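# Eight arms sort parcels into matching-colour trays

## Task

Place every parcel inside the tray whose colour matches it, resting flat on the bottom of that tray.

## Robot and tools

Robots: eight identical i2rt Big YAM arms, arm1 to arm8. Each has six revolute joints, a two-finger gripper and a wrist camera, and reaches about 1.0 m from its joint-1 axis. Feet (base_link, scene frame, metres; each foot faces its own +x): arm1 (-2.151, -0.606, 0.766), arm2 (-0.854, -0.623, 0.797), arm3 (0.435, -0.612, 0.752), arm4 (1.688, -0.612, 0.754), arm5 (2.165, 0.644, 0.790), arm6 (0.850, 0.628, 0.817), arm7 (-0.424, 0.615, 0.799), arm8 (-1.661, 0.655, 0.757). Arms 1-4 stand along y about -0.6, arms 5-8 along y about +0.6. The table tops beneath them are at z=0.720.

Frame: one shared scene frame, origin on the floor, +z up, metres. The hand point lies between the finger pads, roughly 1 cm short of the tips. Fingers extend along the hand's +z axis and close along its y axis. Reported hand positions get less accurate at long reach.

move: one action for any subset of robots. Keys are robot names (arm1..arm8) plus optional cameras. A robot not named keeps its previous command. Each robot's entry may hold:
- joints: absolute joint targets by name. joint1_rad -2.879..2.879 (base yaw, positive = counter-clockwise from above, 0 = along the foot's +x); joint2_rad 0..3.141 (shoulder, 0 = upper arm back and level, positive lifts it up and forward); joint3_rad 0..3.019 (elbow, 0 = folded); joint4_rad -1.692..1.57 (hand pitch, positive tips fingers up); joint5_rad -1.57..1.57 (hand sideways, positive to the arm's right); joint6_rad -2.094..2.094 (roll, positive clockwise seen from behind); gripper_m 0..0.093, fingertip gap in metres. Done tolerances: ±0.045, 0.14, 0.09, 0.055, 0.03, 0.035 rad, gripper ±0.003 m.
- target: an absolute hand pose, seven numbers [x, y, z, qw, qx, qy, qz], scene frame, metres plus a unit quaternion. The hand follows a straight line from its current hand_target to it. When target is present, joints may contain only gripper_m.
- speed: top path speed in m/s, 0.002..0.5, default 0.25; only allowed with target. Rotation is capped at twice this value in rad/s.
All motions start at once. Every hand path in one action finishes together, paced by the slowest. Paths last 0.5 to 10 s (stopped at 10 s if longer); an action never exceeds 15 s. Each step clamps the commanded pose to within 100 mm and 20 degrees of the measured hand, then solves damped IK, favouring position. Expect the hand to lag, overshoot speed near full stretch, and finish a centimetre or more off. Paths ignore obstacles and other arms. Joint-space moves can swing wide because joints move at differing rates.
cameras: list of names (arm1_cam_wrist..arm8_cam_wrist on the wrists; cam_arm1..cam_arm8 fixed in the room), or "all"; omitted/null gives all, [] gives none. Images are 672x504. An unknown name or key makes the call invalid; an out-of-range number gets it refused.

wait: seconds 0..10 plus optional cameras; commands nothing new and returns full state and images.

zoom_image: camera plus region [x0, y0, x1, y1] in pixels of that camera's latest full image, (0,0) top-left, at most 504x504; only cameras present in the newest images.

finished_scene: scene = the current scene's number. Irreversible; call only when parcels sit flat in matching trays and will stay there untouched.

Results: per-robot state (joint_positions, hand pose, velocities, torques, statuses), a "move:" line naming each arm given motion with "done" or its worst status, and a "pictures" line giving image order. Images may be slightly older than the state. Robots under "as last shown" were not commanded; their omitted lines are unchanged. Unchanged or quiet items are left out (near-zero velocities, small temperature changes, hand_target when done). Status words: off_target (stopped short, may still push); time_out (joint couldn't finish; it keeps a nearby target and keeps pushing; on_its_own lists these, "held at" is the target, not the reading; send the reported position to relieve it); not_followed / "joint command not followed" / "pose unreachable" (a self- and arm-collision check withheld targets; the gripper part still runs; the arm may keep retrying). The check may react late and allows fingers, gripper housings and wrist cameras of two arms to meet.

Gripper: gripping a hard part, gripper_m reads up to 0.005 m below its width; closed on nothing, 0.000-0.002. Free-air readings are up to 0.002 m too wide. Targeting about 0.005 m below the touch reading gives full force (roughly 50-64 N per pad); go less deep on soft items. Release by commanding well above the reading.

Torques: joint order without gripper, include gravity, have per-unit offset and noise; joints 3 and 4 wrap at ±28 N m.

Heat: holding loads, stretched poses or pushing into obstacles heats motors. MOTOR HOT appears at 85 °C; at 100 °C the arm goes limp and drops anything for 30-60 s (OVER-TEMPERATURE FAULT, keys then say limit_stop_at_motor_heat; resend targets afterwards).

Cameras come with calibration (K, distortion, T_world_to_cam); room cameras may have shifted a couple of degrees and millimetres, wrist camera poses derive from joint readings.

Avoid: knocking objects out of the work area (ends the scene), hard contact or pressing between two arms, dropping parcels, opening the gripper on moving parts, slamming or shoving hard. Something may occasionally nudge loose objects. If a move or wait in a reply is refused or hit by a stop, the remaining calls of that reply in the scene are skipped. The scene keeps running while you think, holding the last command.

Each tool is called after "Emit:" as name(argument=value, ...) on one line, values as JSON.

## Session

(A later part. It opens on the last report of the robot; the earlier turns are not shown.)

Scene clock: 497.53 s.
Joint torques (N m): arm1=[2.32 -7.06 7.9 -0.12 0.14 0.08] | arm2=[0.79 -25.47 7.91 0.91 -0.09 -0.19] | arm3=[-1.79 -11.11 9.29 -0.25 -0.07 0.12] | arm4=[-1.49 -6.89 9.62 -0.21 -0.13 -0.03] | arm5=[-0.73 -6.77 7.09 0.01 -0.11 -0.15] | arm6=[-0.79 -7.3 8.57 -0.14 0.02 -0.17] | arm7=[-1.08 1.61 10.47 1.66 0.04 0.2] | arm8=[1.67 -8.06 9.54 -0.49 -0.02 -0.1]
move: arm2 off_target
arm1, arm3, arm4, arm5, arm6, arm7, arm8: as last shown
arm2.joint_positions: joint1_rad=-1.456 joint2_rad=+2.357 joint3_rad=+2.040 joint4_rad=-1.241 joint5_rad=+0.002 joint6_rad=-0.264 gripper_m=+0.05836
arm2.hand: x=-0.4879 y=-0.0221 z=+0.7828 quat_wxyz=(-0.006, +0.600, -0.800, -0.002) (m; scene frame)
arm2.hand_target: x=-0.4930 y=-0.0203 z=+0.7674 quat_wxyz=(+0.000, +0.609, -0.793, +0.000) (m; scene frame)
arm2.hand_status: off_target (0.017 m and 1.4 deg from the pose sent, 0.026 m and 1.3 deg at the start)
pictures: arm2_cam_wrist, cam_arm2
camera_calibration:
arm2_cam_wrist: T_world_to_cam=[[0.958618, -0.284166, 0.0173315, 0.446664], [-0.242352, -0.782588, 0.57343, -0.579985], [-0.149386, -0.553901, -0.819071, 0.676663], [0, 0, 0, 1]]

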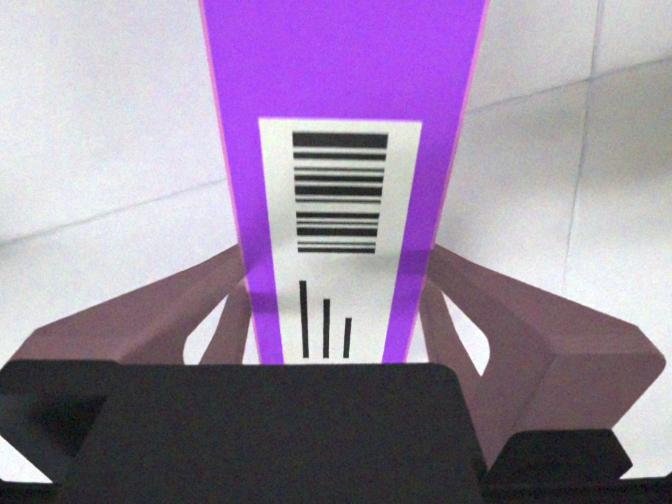

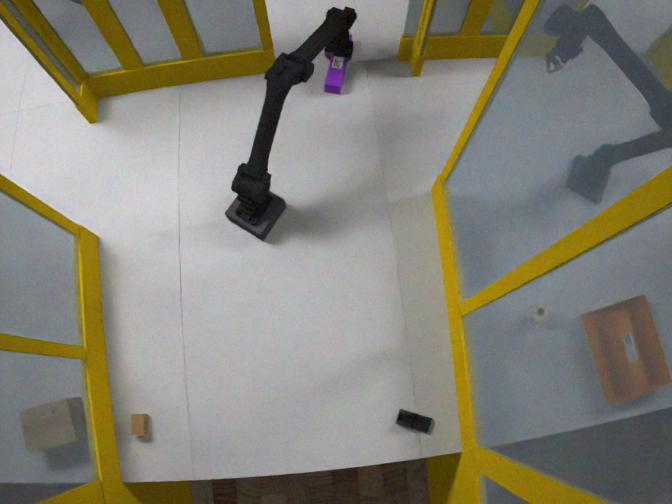

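Release, retract; then arm7 picks using scene‑1 values.

Emit:
move(arm2={"joints":{"gripper_m":0.09}}, cameras=[])

Emit:
move(arm2={"target":[-0.49,-0.02,0.89,0,-0.6088,0.7934,0],"speed":0.25}, cameras=[])

Emit:
move(arm2={"target":[-0.668,-0.315,1.07,0,-0.5,0.866,0],"speed":0.35}, cameras=[])

Emit:
move(arm7={"target":[-0.488,-0.02,0.9,0,0.7986,0.6018,0],"speed":0.35}, cameras=["arm7_cam_wrist"])

Scene clock: 512.07 s.
Joint torques (N m): arm1=[2.37 -7.24 7.99 -0.14 0.15 0.07] | arm2=[0.79 -25.47 7.91 0.91 -0.09 -0.19] | arm3=[-1.67 -11.22 9.26 -0.25 -0.07 0.11] | arm4=[-1.55 -6.89 9.62 -0.2 -0.13 -0.03] | arm5=[-0.62 -6.01 7.15 -0.08 -0.09 -0.16] | arm6=[-0.73 -7.3 8.57 -0.16 0.03 -0.18] | arm7=[-1.08 1.73 10.45 1.59 0.04 0.21] | arm8=[2.02 -8.18 9.59 -0.53 -0.05 -0.08]
move: arm2 done
arm1, arm3, arm4, arm5, arm6, arm7, arm8: as last shown
arm2.joint_positions: joint1_rad=-1.456 joint2_rad=+2.357 joint3_rad=+2.040 joint4_rad=-1.241 joint5_rad=+0.002 joint6_rad=-0.264 gripper_m=+0.08983
arm2.joint_status: all done
arm2.hand: x=-0.4879 y=-0.0221 z=+0.7828 quat_wxyz=(-0.006, +0.601, -0.800, -0.002) (m; scene frame)
pictures: none

Scene clock: 513.47 s.
Joint torques (N m): arm1=[2.26 -6.65 7.91 -0.09 0.15 0.09] | arm2=[0.56 -25.05 11.41 0.09 -0.09 -0.2] | arm3=[-1.73 -11.11 9.26 -0.23 -0.07 0.11] | arm4=[-1.49 -6.89 9.62 -0.2 -0.13 -0.03] | arm5=[-0.67 -6.89 7.12 -0.05 -0.09 -0.18] | arm6=[-0.73 -7.24 8.55 -0.13 0.03 -0.18] | arm7=[-1.03 1.49 10.45 1.59 0.04 0.21] | arm8=[1.61 -7.94 9.51 -0.55 -0.04 -0.1]
move: arm2 done
arm1, arm3, arm4, arm5, arm6, arm7, arm8: as last shown
arm2.joint_positions: joint1_rad=-1.456 joint2_rad=+2.272 joint3_rad=+2.172 joint4_rad=-1.478 joint5_rad=+0.002 joint6_rad=-0.267 gripper_m=+0.08992
arm2.hand: x=-0.4917 y=-0.0286 z=+0.8900 quat_wxyz=(+0.003, +0.602, -0.799, +0.002) (m; scene frame)
arm2.hand_target: x=-0.4901 y=-0.0203 z=+0.8900 quat_wxyz=(-0.001, +0.609, -0.793, +0.000) (m; scene frame)
arm2.hand_status: done (0.009 m and 1.1 deg from the pose sent, 0.107 m and 1.4 deg at the start)
pictures: none

Scene clock: 515.47 s.
Joint torques (N m): arm1=[2.37 -6.53 7.95 -0.14 0.16 0.07] | arm2=[0.62 -9.52 8.29 0.23 0 0.08] | arm3=[-1.79 -11.28 9.28 -0.24 -0.07 0.11] | arm4=[-1.49 -6.89 9.62 -0.2 -0.13 -0.03] | arm5=[-0.73 -7.18 7.15 -0.08 -0.11 -0.15] | arm6=[-0.73 -7.24 8.59 -0.14 0.03 -0.17] | arm7=[-1.08 1.55 10.45 1.58 0.04 0.21] | arm8=[1.96 -7.94 9.52 -0.46 -0.03 -0.1]
move: arm2 done
arm1, arm3, arm4, arm7: as last shown
arm2.joint_positions: joint1_rad=-1.456 joint2_rad=+1.269 joint3_rad=+1.296 joint4_rad=-1.576 joint5_rad=+0.001 joint6_rad=-0.032 gripper_m=+0.08992
arm2.hand: x=-0.6660 y=-0.3150 z=+1.0746 quat_wxyz=(-0.010, +0.504, -0.864, -0.005) (m; scene frame)
arm2.hand_target: x=-0.6680 y=-0.3151 z=+1.0700 quat_wxyz=(+0.000, +0.500, -0.866, +0.000) (m; scene frame)
arm2.hand_status: done (0.005 m and 1.4 deg from the pose sent, 0.381 m and 14.0 deg at the start)
arm5.joint_positions: joint1_rad=+1.579 joint2_rad=+1.278 joint3_rad=+1.292 joint4_rad=-1.566 joint5_rad=+0.001 joint6_rad=+0.003 gripper_m=+0.08988
arm5.hand: x=+2.0721 y=+0.2901 z=+1.0600 quat_wxyz=(+0.004, +0.791, +0.611, -0.004) (m; scene frame)
arm6.joint_positions: joint1_rad=-1.177 joint2_rad=+1.296 joint3_rad=+1.221 joint4_rad=-1.498 joint5_rad=+0.000 joint6_rad=+0.005 gripper_m=+0.08989
arm6.hand: x=+0.7690 y=+0.2726 z=+1.0559 quat_wxyz=(+0.001, -0.783, -0.622, -0.001) (m; scene frame)
arm8.joint_positions: joint1_rad=+0.346 joint2_rad=+1.285 joint3_rad=+1.387 joint4_rad=-1.653 joint5_rad=-0.001 joint6_rad=+0.016 gripper_m=+0.08993
arm8.hand: x=-1.7551 y=+0.3027 z=+1.0640 quat_wxyz=(-0.007, -0.798, -0.603, +0.008) (m; scene frame)
pictures: none

Scene clock: 518.47 s.
Joint torques (N m): arm1=[1.96 -6.95 7.98 -0.17 0.15 0.06] | arm2=[0.62 -9.52 8.29 0.23 0 0.07] | arm3=[-1.85 -11.11 9.28 -0.24 -0.07 0.1] | arm4=[-1.49 -6.83 9.62 -0.21 -0.13 -0.03] | arm5=[-0.56 -6.83 7.17 -0.2 -0.1 -0.12] | arm6=[-0.73 -7.3 8.57 -0.14 0.02 -0.18] | arm7=[-0.97 -16.73 14.78 -0.34 -0.2 0.21] | arm8=[1.96 -8.18 9.47 -0.47 -0.03 -0.1]
move: arm7 off_target
arm1.joint_positions: joint1_rad=-1.546 joint2_rad=+1.280 joint3_rad=+1.364 joint4_rad=-1.629 joint5_rad=+0.005 joint6_rad=-0.016 gripper_m=+0.08989
arm1.hand: x=-2.2953 y=-0.9392 z=+1.0683 quat_wxyz=(-0.010, -0.829, -0.560, +0.014) (m; scene frame)
arm2, arm3, arm5, arm6, arm8: as last shown
arm2.joint_positions: joint1_rad=-1.456 joint2_rad=+1.269 joint3_rad=+1.296 joint4_rad=-1.576 joint5_rad=+0.001 joint6_rad=-0.031 gripper_m=+0.08992
arm4.joint_positions: joint1_rad=-1.891 joint2_rad=+1.275 joint3_rad=+1.393 joint4_rad=-1.662 joint5_rad=-0.014 joint6_rad=-0.002 gripper_m=+0.08991
arm4.hand: x=+1.9069 y=-0.8996 z=+1.0657 quat_wxyz=(-0.012, -0.451, -0.892, +0.007) (m; scene frame)
arm7.joint_positions: joint1_rad=-1.023 joint2_rad=+2.060 joint3_rad=+1.795 joint4_rad=-1.341 joint5_rad=+0.003 joint6_rad=+0.168 gripper_m=+0.09397
arm7.hand: x=-0.4813 y=-0.0025 z=+0.8845 quat_wxyz=(+0.015, -0.793, -0.609, -0.011) (m; scene frame)
arm7.hand_target: x=-0.4879 y=-0.0189 z=+0.9002 quat_wxyz=(+0.000, -0.799, -0.602, +0.000) (m; scene frame)
arm7.hand_status: off_target (0.024 m and 2.4 deg from the pose sent, 0.636 m and 70.9 deg at the start)
pictures: arm7_cam_wrist
camera_calibration:
arm7_cam_wrist: T_world_to_cam=[[-0.970181, 0.241291, 0.0229742, -0.489844], [0.206433, 0.772894, 0.600017, -0.42307], [0.127022, 0.586867, -0.799657, 0.891249], [0, 0, 0, 1]]

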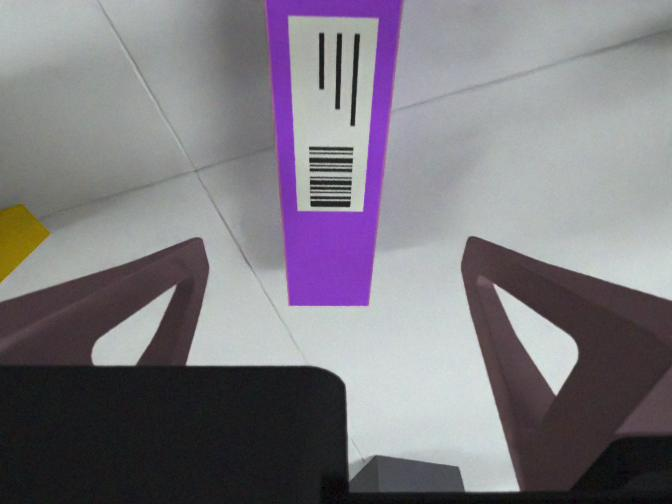

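Emit:
move(arm7={"target":[-0.484,-0.023,0.775,0,0.7986,0.6018,0],"speed":0.25}, cameras=["arm7_cam_wrist"])

Emit:
move(arm7={"joints":{"gripper_m":0.045}}, cameras=[])

Emit:
move(arm7={"target":[-0.484,-0.022,0.9,0,0.7986,0.6018,0],"speed":0.25}, cameras=[])

Emit:
move(arm7={"target":[-0.457,0.257,1.05,0,0.738,0.674,0],"speed":0.35}, cameras=[])

Emit:
move(arm7={"joints":{"joint1_rad":2.187}}, cameras=[])

Emit:
move(arm7={"target":[-0.405,1.290,0.955,0,-0.6978,0.7163,0],"speed":0.35}, cameras=["arm7_cam_wrist","cam_arm7"])

Scene clock: 535.97 s.
Joint torques (N m): arm1=[2.37 -6.89 7.97 -0.14 0.17 0.07] | arm2=[0.62 -9.52 8.29 0.23 0 0.07] | arm3=[-1.73 -11.05 9.26 -0.27 -0.07 0.11] | arm4=[-1.49 -6.89 9.61 -0.21 -0.13 -0.03] | arm5=[-0.85 -6.95 7.02 -0.18 -0.09 -0.16] | arm6=[-0.73 -7.3 8.55 -0.13 0.02 -0.17] | arm7=[-0.56 -17.61 9.39 0.44 -0.18 0.21] | arm8=[2.32 -8.12 9.51 -0.44 -0.03 -0.1]
Heat: arm1: hottest joint3_rad 35 °C; arm2: hottest joint3_rad 40 °C; arm3: hottest joint2_rad 33 °C; arm4: hottest joint3_rad 43 °C; arm5: hottest joint3_rad 38 °C; arm6: hottest joint3_rad 36 °C; arm7: hottest joint3_rad 51 °C; arm8: hottest joint3_rad 35 °C.
move: arm7 done
arm1, arm2, arm4, arm5, arm6, arm8: as last shown
arm3.joint_positions: joint1_rad=-0.387 joint2_rad=+1.300 joint3_rad=+1.405 joint4_rad=-1.666 joint5_rad=-0.009 joint6_rad=-0.034 gripper_m=+0.08998
arm3.hand: x=+0.2329 y=-0.3049 z=+1.0600 quat_wxyz=(-0.002, +0.886, -0.463, -0.005) (m; scene frame)
arm7.joint_positions: joint1_rad=-1.023 joint2_rad=+2.198 joint3_rad=+1.727 joint4_rad=-1.109 joint5_rad=+0.003 joint6_rad=+0.176 gripper_m=+0.09397
arm7.hand: x=-0.4829 y=-0.0196 z=+0.7758 quat_wxyz=(+0.005, -0.795, -0.607, -0.003) (m; scene frame)
arm7.hand_target: x=-0.4839 y=-0.0230 z=+0.7751 quat_wxyz=(+0.000, -0.799, -0.602, +0.000) (m; scene frame)
arm7.hand_status: done (0.004 m and 1.0 deg from the pose sent, 0.112 m and 2.4 deg at the start)
pictures: arm7_cam_wrist
camera_calibration:
arm7_cam_wrist: T_world_to_cam=[[-0.968362, 0.248852, 0.0186777, -0.480404], [0.213377, 0.786855, 0.579076, -0.324418], [0.129407, 0.564741, -0.815059, 0.827132], [0, 0, 0, 1]]

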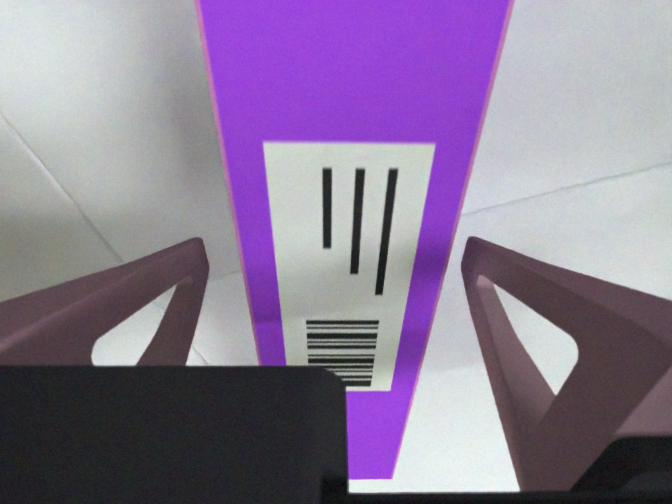

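Scene clock: 536.57 s.
Joint torques (N m): arm1=[2.43 -7.12 8.01 -0.12 0.17 0.08] | arm2=[0.56 -9.52 8.29 0.24 0 0.07] | arm3=[-1.73 -11.22 9.26 -0.24 -0.07 0.12] | arm4=[-1.55 -6.83 9.62 -0.21 -0.13 -0.03] | arm5=[-0.73 -6.95 7.02 -0.02 -0.11 -0.13] | arm6=[-0.73 -7.3 8.57 -0.14 0.02 -0.18] | arm7=[-0.56 -17.73 9.18 0.44 -0.19 0.21] | arm8=[1.73 -8.06 9.5 -0.5 -0.04 -0.09]
move: arm7 off_target
arm1, arm2, arm3, arm4, arm5, arm6, arm8: as last shown
arm7.joint_positions: joint1_rad=-1.023 joint2_rad=+2.198 joint3_rad=+1.727 joint4_rad=-1.109 joint5_rad=+0.003 joint6_rad=+0.176 gripper_m=+0.05958
arm7.joint_status: gripper_m off_target (ended at +0.05961, target +0.04500)
arm7.hand: x=-0.4829 y=-0.0196 z=+0.7758 quat_wxyz=(+0.005, -0.795, -0.606, -0.003) (m; scene frame)
pictures: none

Scene clock: 537.97 s.
Joint torques (N m): arm1=[2.14 -7 8.05 -0.14 0.16 0.06] | arm2=[0.62 -9.52 8.29 0.23 0 0.07] | arm3=[-1.79 -11.16 9.29 -0.25 -0.07 0.11] | arm4=[-1.55 -6.83 9.62 -0.21 -0.13 -0.03] | arm5=[-0.5 -7 7.04 -0.13 -0.11 -0.13] | arm6=[-0.67 -7.3 8.57 -0.14 0.02 -0.18] | arm7=[-0.56 -17.32 14.48 -0.43 -0.19 0.21] | arm8=[1.79 -8.06 9.55 -0.51 -0.03 -0.1]
move: arm7 off_target
arm1, arm2, arm3, arm4, arm5, arm6, arm8: as last shown
arm7.joint_positions: joint1_rad=-1.023 joint2_rad=+2.068 joint3_rad=+1.807 joint4_rad=-1.343 joint5_rad=+0.003 joint6_rad=+0.176 gripper_m=+0.05958
arm7.hand: x=-0.4815 y=-0.0057 z=+0.8841 quat_wxyz=(+0.014, -0.795, -0.606, -0.011) (m; scene frame)
arm7.hand_target: x=-0.4839 y=-0.0210 z=+0.9002 quat_wxyz=(+0.000, -0.799, -0.602, +0.000) (m; scene frame)
arm7.hand_status: off_target (0.023 m and 2.2 deg from the pose sent, 0.124 m and 0.9 deg at the start)
pictures: none

Scene clock: 539.80 s.
Joint torques (N m): arm1=[2.49 -6.53 7.98 -0.1 0.16 0.08] | arm2=[0.56 -9.52 8.29 0.24 0 0.07] | arm3=[-1.61 -11.16 9.31 -0.2 -0.07 0.12] | arm4=[-1.49 -6.89 9.62 -0.21 -0.13 -0.03] | arm5=[-0.38 -6.07 7.16 -0.06 -0.1 -0.16] | arm6=[-0.67 -7.24 8.54 -0.14 0.02 -0.17] | arm7=[-0.26 -8.12 9.18 -0.24 -0.2 0.03] | arm8=[1.9 -7.94 9.54 -0.55 -0.03 -0.1]
move: arm7 done
arm1, arm2, arm3, arm4, arm5, arm6, arm8: as last shown
arm7.joint_positions: joint1_rad=-1.023 joint2_rad=+1.274 joint3_rad=+1.248 joint4_rad=-1.519 joint5_rad=+0.003 joint6_rad=+0.008 gripper_m=+0.05958
arm7.hand: x=-0.4578 y=+0.2517 z=+1.0551 quat_wxyz=(-0.007, -0.741, -0.671, +0.010) (m; scene frame)
arm7.hand_target: x=-0.4570 y=+0.2570 z=+1.0501 quat_wxyz=(+0.000, -0.738, -0.674, +0.000) (m; scene frame)
arm7.hand_status: done (0.007 m and 1.4 deg from the pose sent, 0.312 m and 10.4 deg at the start)
pictures: none

Scene clock: 542.83 s.
Joint torques (N m): arm1=[1.96 -6.89 8.06 -0.16 0.17 0.06] | arm2=[0.62 -9.52 8.29 0.23 0 0.07] | arm3=[-1.73 -11.22 9.26 -0.27 -0.06 0.11] | arm4=[-1.49 -6.83 9.61 -0.21 -0.13 -0.03] | arm5=[-0.85 -6.24 7.19 -0.12 -0.07 -0.14] | arm6=[-0.73 -7.24 8.57 -0.14 0.03 -0.17] | arm7=[-0.85 -8.06 9.18 -0.25 -0.02 0.05] | arm8=[1.73 -7.94 9.5 -0.5 -0.03 -0.11]
move: arm7 done
arm1, arm2, arm3, arm4, arm5, arm6, arm8: as last shown
arm7.joint_positions: joint1_rad=+2.194 joint2_rad=+1.274 joint3_rad=+1.248 joint4_rad=-1.519 joint5_rad=-0.002 joint6_rad=+0.005 gripper_m=+0.05964
arm7.joint_status: all done
arm7.hand: x=-0.4173 y=+0.9781 z=+1.0570 quat_wxyz=(-0.009, +0.699, -0.715, -0.011) (m; scene frame)
pictures: none

Scene clock: 545.00 s.
Joint torques (N m): arm1=[2.55 -6.89 7.98 -0.08 0.17 0.06] | arm2=[0.62 -9.52 8.29 0.23 0 0.07] | arm3=[-1.79 -11.22 9.28 -0.24 -0.05 0.11] | arm4=[-1.49 -6.89 9.62 -0.21 -0.13 -0.03] | arm5=[-0.44 -6.36 7.05 -0.16 -0.11 -0.15] | arm6=[-0.79 -7.24 8.55 -0.13 0.02 -0.17] | arm7=[-0.97 -17.14 15.75 -0.34 0.05 0.06] | arm8=[1.73 -7.94 9.52 -0.47 -0.03 -0.11]
move: arm7 off_target
arm1, arm2, arm3, arm4, arm5, arm6, arm8: as last shown
arm7.joint_positions: joint1_rad=+2.193 joint2_rad=+2.157 joint3_rad=+2.101 joint4_rad=-1.552 joint5_rad=-0.002 joint6_rad=+0.005 gripper_m=+0.05964
arm7.hand: x=-0.4118 y=+1.2743 z=+0.9421 quat_wxyz=(+0.013, +0.699, -0.715, +0.012) (m; scene frame)
arm7.hand_target: x=-0.4051 y=+1.2888 z=+0.9549 quat_wxyz=(-0.001, +0.698, -0.716, +0.000) (m; scene frame)
arm7.hand_status: off_target (0.021 m and 2.0 deg from the pose sent, 0.328 m and 1.7 deg at the start)
pictures: arm7_cam_wrist, cam_arm7
camera_calibration:
arm7_cam_wrist: T_world_to_cam=[[0.999916, -0.00731397, 0.0107128, 0.407824], [-0.0122745, -0.80058, 0.5991, 0.457084], [0.00419465, -0.599181, -0.800602, 1.64077], [0, 0, 0, 1]]

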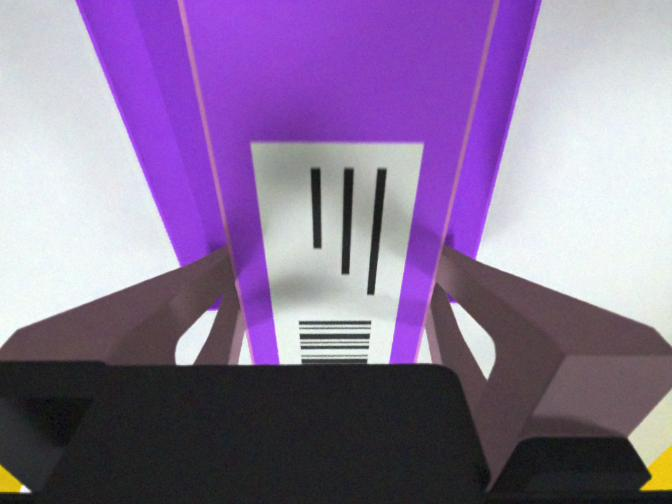

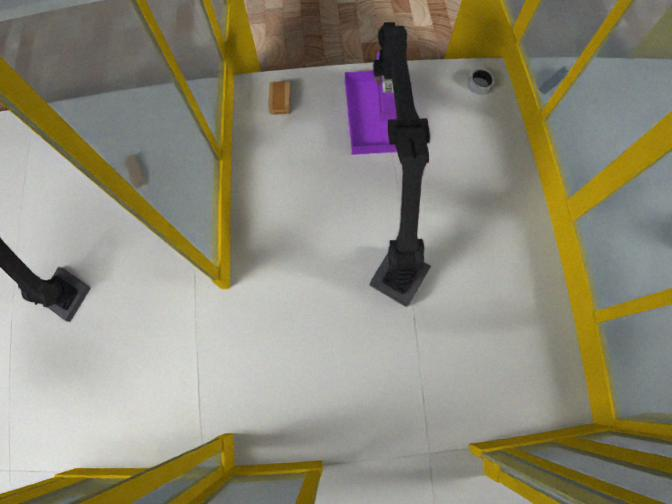

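Emit:
move(arm7={"target":[-0.415,1.292,0.865,0,-0.716,0.698,0],"speed":0.15}, cameras=["arm7_cam_wrist","cam_arm7"])

Scene clock: 571.73 s.
Joint torques (N m): arm1=[1.9 -6.71 7.97 -0.18 0.16 0.06] | arm2=[0.62 -9.52 8.29 0.23 0 0.07] | arm3=[-1.79 -11.05 9.25 -0.25 -0.06 0.12] | arm4=[-1.49 -6.83 9.62 -0.2 -0.13 -0.03] | arm5=[-0.67 -6.95 7.06 -0.12 -0.07 -0.17] | arm6=[-0.73 -7.3 8.57 -0.14 0.03 -0.17] | arm7=[0.32 -18.78 9.61 0.64 0.04 0.02] | arm8=[2.08 -8.35 9.5 -0.51 -0.05 -0.12]
move: arm7 done
arm1, arm3, arm4: as last shown
arm2.joint_positions: joint1_rad=-1.456 joint2_rad=+1.269 joint3_rad=+1.296 joint4_rad=-1.576 joint5_rad=+0.001 joint6_rad=-0.031 gripper_m=+0.08992
arm2.hand: x=-0.6660 y=-0.3150 z=+1.0746 quat_wxyz=(-0.010, +0.504, -0.864, -0.005) (m; scene frame)
arm5.joint_positions: joint1_rad=+1.579 joint2_rad=+1.278 joint3_rad=+1.292 joint4_rad=-1.566 joint5_rad=+0.001 joint6_rad=+0.003 gripper_m=+0.08988
arm5.hand: x=+2.0721 y=+0.2901 z=+1.0600 quat_wxyz=(+0.004, +0.791, +0.611, -0.004) (m; scene frame)
arm6.joint_positions: joint1_rad=-1.177 joint2_rad=+1.296 joint3_rad=+1.221 joint4_rad=-1.498 joint5_rad=+0.000 joint6_rad=+0.005 gripper_m=+0.08989
arm6.hand: x=+0.7690 y=+0.2726 z=+1.0559 quat_wxyz=(+0.001, -0.783, -0.622, -0.001) (m; scene frame)
arm7.joint_positions: joint1_rad=+2.193 joint2_rad=+2.214 joint3_rad=+2.009 joint4_rad=-1.371 joint5_rad=-0.002 joint6_rad=-0.027 gripper_m=+0.05964
arm7.hand: x=-0.4116 y=+1.2906 z=+0.8702 quat_wxyz=(+0.002, +0.710, -0.704, +0.000) (m; scene frame)
arm7.hand_target: x=-0.4151 y=+1.2919 z=+0.8650 quat_wxyz=(+0.000, +0.716, -0.698, +0.000) (m; scene frame)
arm7.hand_status: done (0.006 m and 0.9 deg from the pose sent, 0.079 m and 3.4 deg at the start)
arm8.joint_positions: joint1_rad=+0.346 joint2_rad=+1.285 joint3_rad=+1.387 joint4_rad=-1.653 joint5_rad=-0.001 joint6_rad=+0.016 gripper_m=+0.08993
arm8.hand: x=-1.7551 y=+0.3027 z=+1.0640 quat_wxyz=(-0.007, -0.798, -0.603, +0.008) (m; scene frame)
pictures: arm7_cam_wrist, cam_arm7
camera_calibration:
arm7_cam_wrist: T_world_to_cam=[[0.999624, 0.0251081, 0.0109841, 0.366262], [0.0143106, -0.820036, 0.572133, 0.572728], [0.0233725, -0.571761, -0.820087, 1.58248], [0, 0, 0, 1]]

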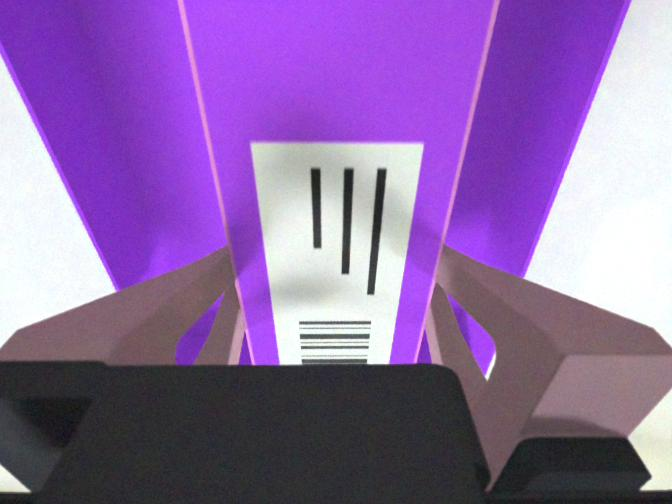

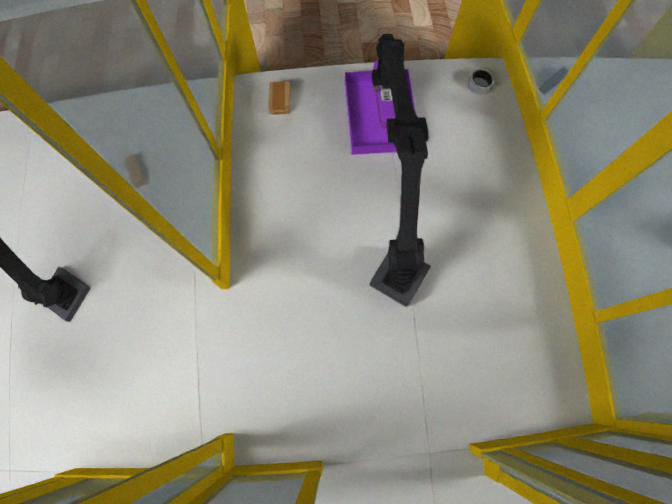

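Emit:
move(arm7={"target":[-0.418,1.270,0.800,0,-0.716,0.698,0],"speed":0.12}, cameras=[])

Emit:
move(arm7={"target":[-0.418,1.270,0.770,0,-0.716,0.698,0],"speed":0.05}, cameras=["arm7_cam_wrist","cam_arm7"])

Scene clock: 585.07 s.
Joint torques (N m): arm1=[2.55 -7.18 7.91 -0.17 0.17 0.09] | arm2=[0.56 -9.58 8.29 0.23 0 0.07] | arm3=[-1.79 -11.16 9.29 -0.27 -0.06 0.12] | arm4=[-1.49 -6.83 9.62 -0.21 -0.13 -0.03] | arm5=[-0.85 -6.36 7.12 0.03 -0.11 -0.12] | arm6=[-0.67 -7.3 8.57 -0.14 0.03 -0.18] | arm7=[0.67 -18.43 8.36 0.58 0.04 0.06] | arm8=[1.85 -8.35 9.5 -0.47 -0.04 -0.09]
move: arm7 done
arm1.joint_positions: joint1_rad=-1.546 joint2_rad=+1.280 joint3_rad=+1.364 joint4_rad=-1.629 joint5_rad=+0.005 joint6_rad=-0.016 gripper_m=+0.08989
arm1.hand: x=-2.2953 y=-0.9392 z=+1.0683 quat_wxyz=(-0.010, -0.829, -0.560, +0.014) (m; scene frame)
arm2, arm3, arm5, arm6, arm8: as last shown
arm4.joint_positions: joint1_rad=-1.891 joint2_rad=+1.275 joint3_rad=+1.393 joint4_rad=-1.662 joint5_rad=-0.014 joint6_rad=-0.002 gripper_m=+0.08991
arm4.hand: x=+1.9069 y=-0.8996 z=+1.0657 quat_wxyz=(-0.012, -0.451, -0.892, +0.007) (m; scene frame)
arm7.joint_positions: joint1_rad=+2.194 joint2_rad=+2.214 joint3_rad=+1.830 joint4_rad=-1.189 joint5_rad=-0.002 joint6_rad=-0.028 gripper_m=+0.05964
arm7.hand: x=-0.4124 y=+1.2715 z=+0.8046 quat_wxyz=(+0.001, +0.711, -0.703, -0.001) (m; scene frame)
arm7.hand_target: x=-0.4180 y=+1.2700 z=+0.8000 quat_wxyz=(+0.000, +0.716, -0.698, +0.000) (m; scene frame)
arm7.hand_status: done (0.007 m and 0.9 deg from the pose sent, 0.074 m and 0.9 deg at the start)
pictures: none

Scene clock: 586.30 s.
Joint torques (N m): arm1=[2.26 -6.83 7.84 -0.03 0.16 0.06] | arm2=[0.62 -9.52 8.29 0.24 0 0.07] | arm3=[-1.67 -11.05 9.25 -0.21 -0.06 0.11] | arm4=[-1.55 -6.89 9.62 -0.2 -0.13 -0.03] | arm5=[-0.62 -6.3 7.04 -0.09 -0.08 -0.17] | arm6=[-0.67 -7.24 8.55 -0.16 0.02 -0.17] | arm7=[0.62 -17.2 8.35 0.57 0.05 0.05] | arm8=[2.08 -8.35 9.54 -0.49 -0.03 -0.1]
move: arm7 off_target
Joint velocities: arm1=[within noise] | arm2=[within noise] | arm3=[within noise] | arm4=[-0.015 -0.015 -0.007 -0.017 0.051 -0.154 0] | arm5=[within noise] | arm6=[within noise] | arm7=[within noise] | arm8=[within noise]
arm1, arm2, arm4, arm5, arm6, arm8: as last shown
arm3.joint_positions: joint1_rad=-0.387 joint2_rad=+1.300 joint3_rad=+1.405 joint4_rad=-1.666 joint5_rad=-0.009 joint6_rad=-0.034 gripper_m=+0.08998
arm3.hand: x=+0.2329 y=-0.3049 z=+1.0600 quat_wxyz=(-0.002, +0.886, -0.463, -0.005) (m; scene frame)
arm7.joint_positions: joint1_rad=+2.194 joint2_rad=+2.233 joint3_rad=+1.805 joint4_rad=-1.131 joint5_rad=-0.002 joint6_rad=-0.028 gripper_m=+0.05964
arm7.hand: x=-0.4124 y=+1.2733 z=+0.7840 quat_wxyz=(-0.004, +0.711, -0.703, -0.006) (m; scene frame)
arm7.hand_target: x=-0.4180 y=+1.2697 z=+0.7701 quat_wxyz=(+0.000, +0.716, -0.698, +0.000) (m; scene frame)
arm7.hand_status: off_target (0.015 m and 1.2 deg from the pose sent, 0.035 m and 0.9 deg at the start)
pictures: arm7_cam_wrist, cam_arm7
camera_calibration:
arm7_cam_wrist: T_world_to_cam=[[0.999592, 0.0260573, 0.0116923, 0.366723], [0.0150838, -0.829293, 0.558611, 0.630544], [0.0242522, -0.558206, -0.829348, 1.49227], [0, 0, 0, 1]]

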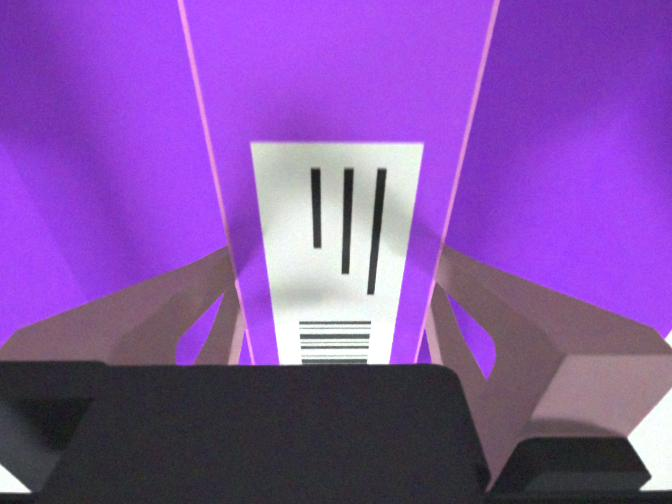

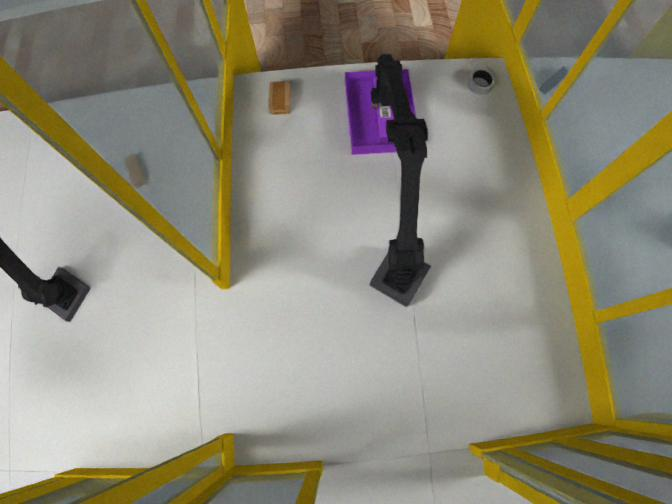

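On the floor. Release.

Emit:
move(arm7={"joints":{"gripper_m":0.09}}, cameras=[])

Emit:
move(arm7={"target":[-0.417,1.275,0.93,0,-0.716,0.698,0],"speed":0.12}, cameras=["arm7_cam_wrist"])

Emit:
move(arm7={"target":[-0.417,0.978,1.06,0,-0.699,0.715,0]}, cameras=["arm7_cam_wrist","cam_arm7","cam_arm1","cam_arm3","cam_arm4"])

Scene clock: 593.70 s.
Joint torques (N m): arm1=[2.08 -7 8.01 -0.17 0.15 0.07] | arm2=[0.62 -9.58 8.29 0.23 0 0.07] | arm3=[-1.79 -11.11 9.28 -0.24 -0.07 0.11] | arm4=[-1.49 -6.89 9.62 -0.21 -0.13 -0.03] | arm5=[-0.5 -6.59 7.1 -0.01 -0.15 -0.17] | arm6=[-0.73 -7.24 8.55 -0.14 0.02 -0.17] | arm7=[0.5 -17.49 8.34 0.54 0.04 0.06] | arm8=[1.85 -7.94 9.4 -0.53 -0.02 -0.09]
move: arm7 done
arm1, arm2, arm3, arm4, arm5, arm6, arm8: as last shown
arm7.joint_positions: joint1_rad=+2.194 joint2_rad=+2.233 joint3_rad=+1.805 joint4_rad=-1.131 joint5_rad=-0.002 joint6_rad=-0.028 gripper_m=+0.08984
arm7.joint_status: all done
arm7.hand: x=-0.4124 y=+1.2733 z=+0.7840 quat_wxyz=(-0.004, +0.711, -0.703, -0.006) (m; scene frame)
pictures: none

Scene clock: 595.80 s.
Joint torques (N m): arm1=[2.26 -6.77 7.98 -0.08 0.15 0.08] | arm2=[0.62 -9.52 8.29 0.23 0 0.07] | arm3=[-1.73 -11.05 9.28 -0.23 -0.07 0.12] | arm4=[-1.55 -6.83 9.63 -0.2 -0.13 -0.03] | arm5=[-0.85 -7 7.21 -0.06 -0.1 -0.19] | arm6=[-0.67 -7.3 8.57 -0.14 0.03 -0.17] | arm7=[0.5 -18.9 15.31 -0.42 0.04 0.04] | arm8=[1.67 -7.94 9.46 -0.5 -0.04 -0.11]
move: arm7 off_target
arm1, arm2, arm3, arm4, arm5, arm6, arm8: as last shown
arm7.joint_positions: joint1_rad=+2.194 joint2_rad=+2.136 joint3_rad=+1.958 joint4_rad=-1.455 joint5_rad=-0.002 joint6_rad=-0.028 gripper_m=+0.08993
arm7.hand: x=-0.4126 y=+1.2571 z=+0.9016 quat_wxyz=(+0.022, +0.711, -0.703, +0.020) (m; scene frame)
arm7.hand_target: x=-0.4171 y=+1.2732 z=+0.9302 quat_wxyz=(+0.000, +0.716, -0.698, +0.000) (m; scene frame)
arm7.hand_status: off_target (0.034 m and 3.5 deg from the pose sent, 0.146 m and 1.2 deg at the start)
pictures: arm7_cam_wrist
camera_calibration:
arm7_cam_wrist: T_world_to_cam=[[0.999604, 0.0268437, 0.00847961, 0.367895], [0.0158545, -0.785727, 0.618371, 0.44311], [0.023262, -0.617991, -0.785841, 1.61624], [0, 0, 0, 1]]

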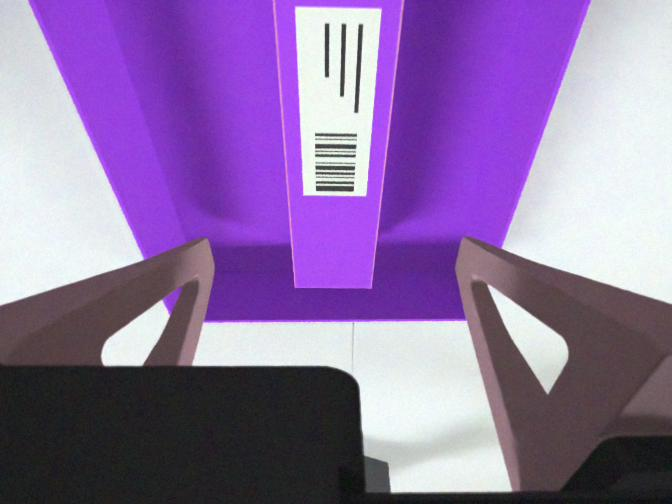

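Scene clock: 597.93 s.
Joint torques (N m): arm1=[2.32 -6.71 7.97 -0.03 0.17 0.07] | arm2=[0.62 -9.52 8.29 0.23 0 0.07] | arm3=[-1.73 -11.22 9.26 -0.24 -0.05 0.11] | arm4=[-1.55 -6.89 9.62 -0.21 -0.13 -0.03] | arm5=[-0.21 -6.07 7.16 -0.12 -0.11 -0.17] | arm6=[-0.73 -7.3 8.55 -0.13 0.02 -0.18] | arm7=[-0.26 -8.18 9.07 -0.2 0.05 0.2] | arm8=[2.02 -7.94 9.51 -0.59 -0.04 -0.09]
move: arm7 done
arm1, arm2, arm3, arm4, arm5, arm6, arm8: as last shown
arm7.joint_positions: joint1_rad=+2.194 joint2_rad=+1.291 joint3_rad=+1.285 joint4_rad=-1.544 joint5_rad=-0.002 joint6_rad=-0.004 gripper_m=+0.08993
arm7.hand: x=-0.4172 y=+0.9838 z=+1.0655 quat_wxyz=(-0.008, +0.702, -0.712, -0.009) (m; scene frame)
arm7.hand_target: x=-0.4170 y=+0.9780 z=+1.0601 quat_wxyz=(+0.000, +0.699, -0.715, +0.000) (m; scene frame)
arm7.hand_status: done (0.008 m and 1.5 deg from the pose sent, 0.321 m and 3.9 deg at the start)
pictures: arm7_cam_wrist, cam_arm1, cam_arm3, cam_arm4, cam_arm7
camera_calibration:
arm7_cam_wrist: T_world_to_cam=[[0.999932, 0.0019132, 0.0115352, 0.399793], [-0.00475202, -0.834887, 0.550401, 0.239277], [0.0106836, -0.550418, -0.834821, 1.5567], [0, 0, 0, 1]]

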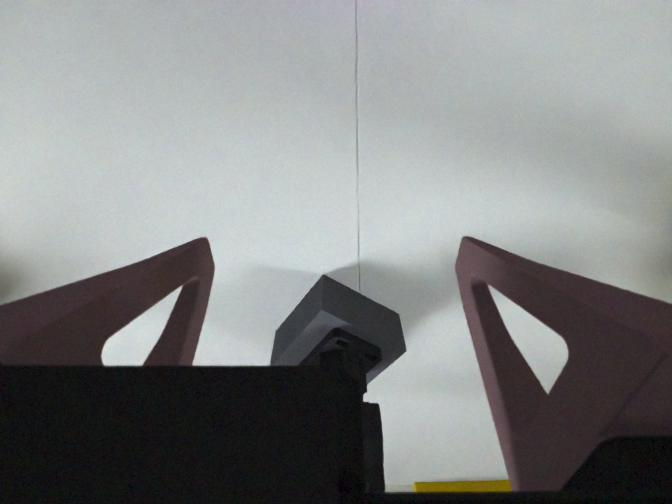

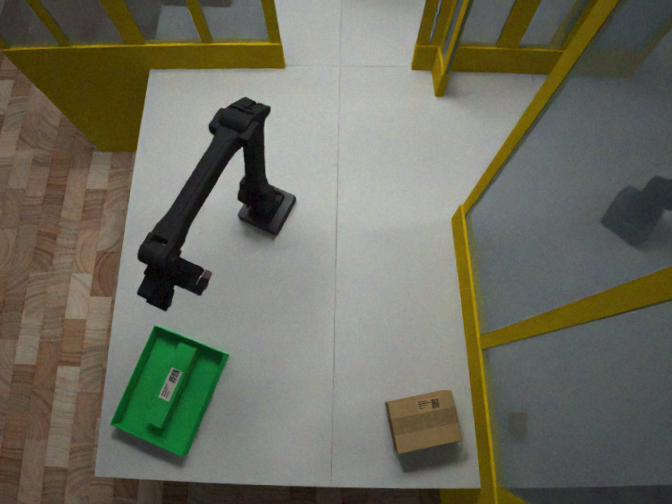

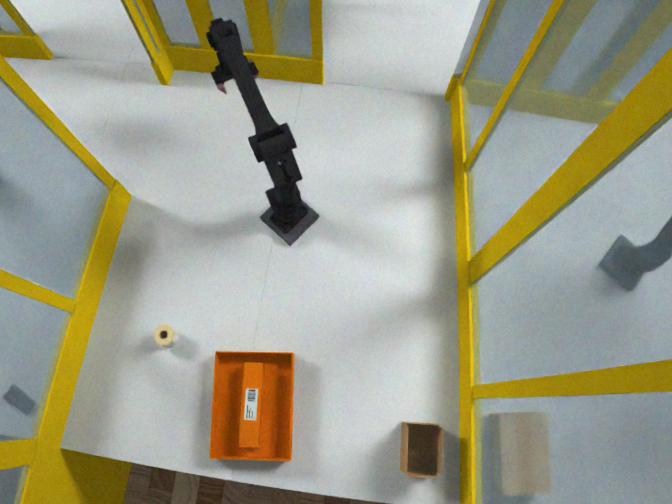

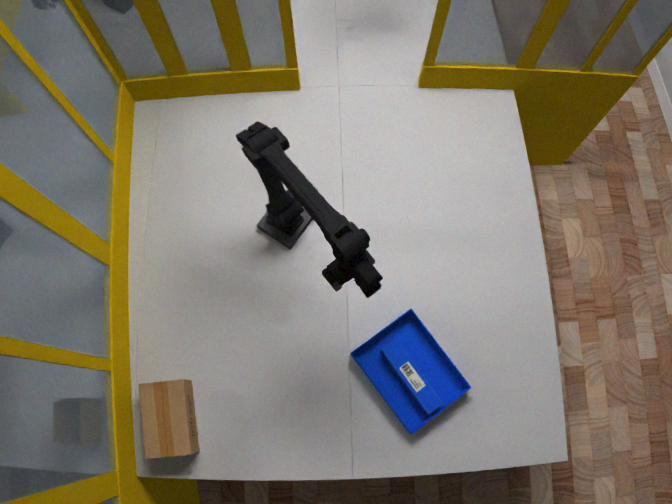

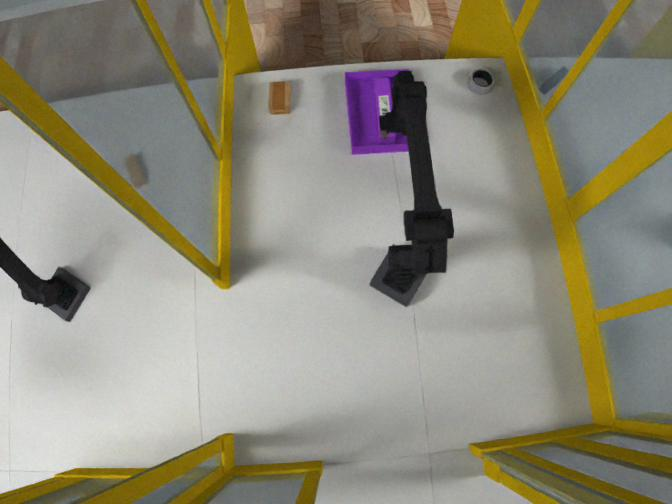

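Emit:
finished_scene(scene=2)

The scene is finished: the task was done.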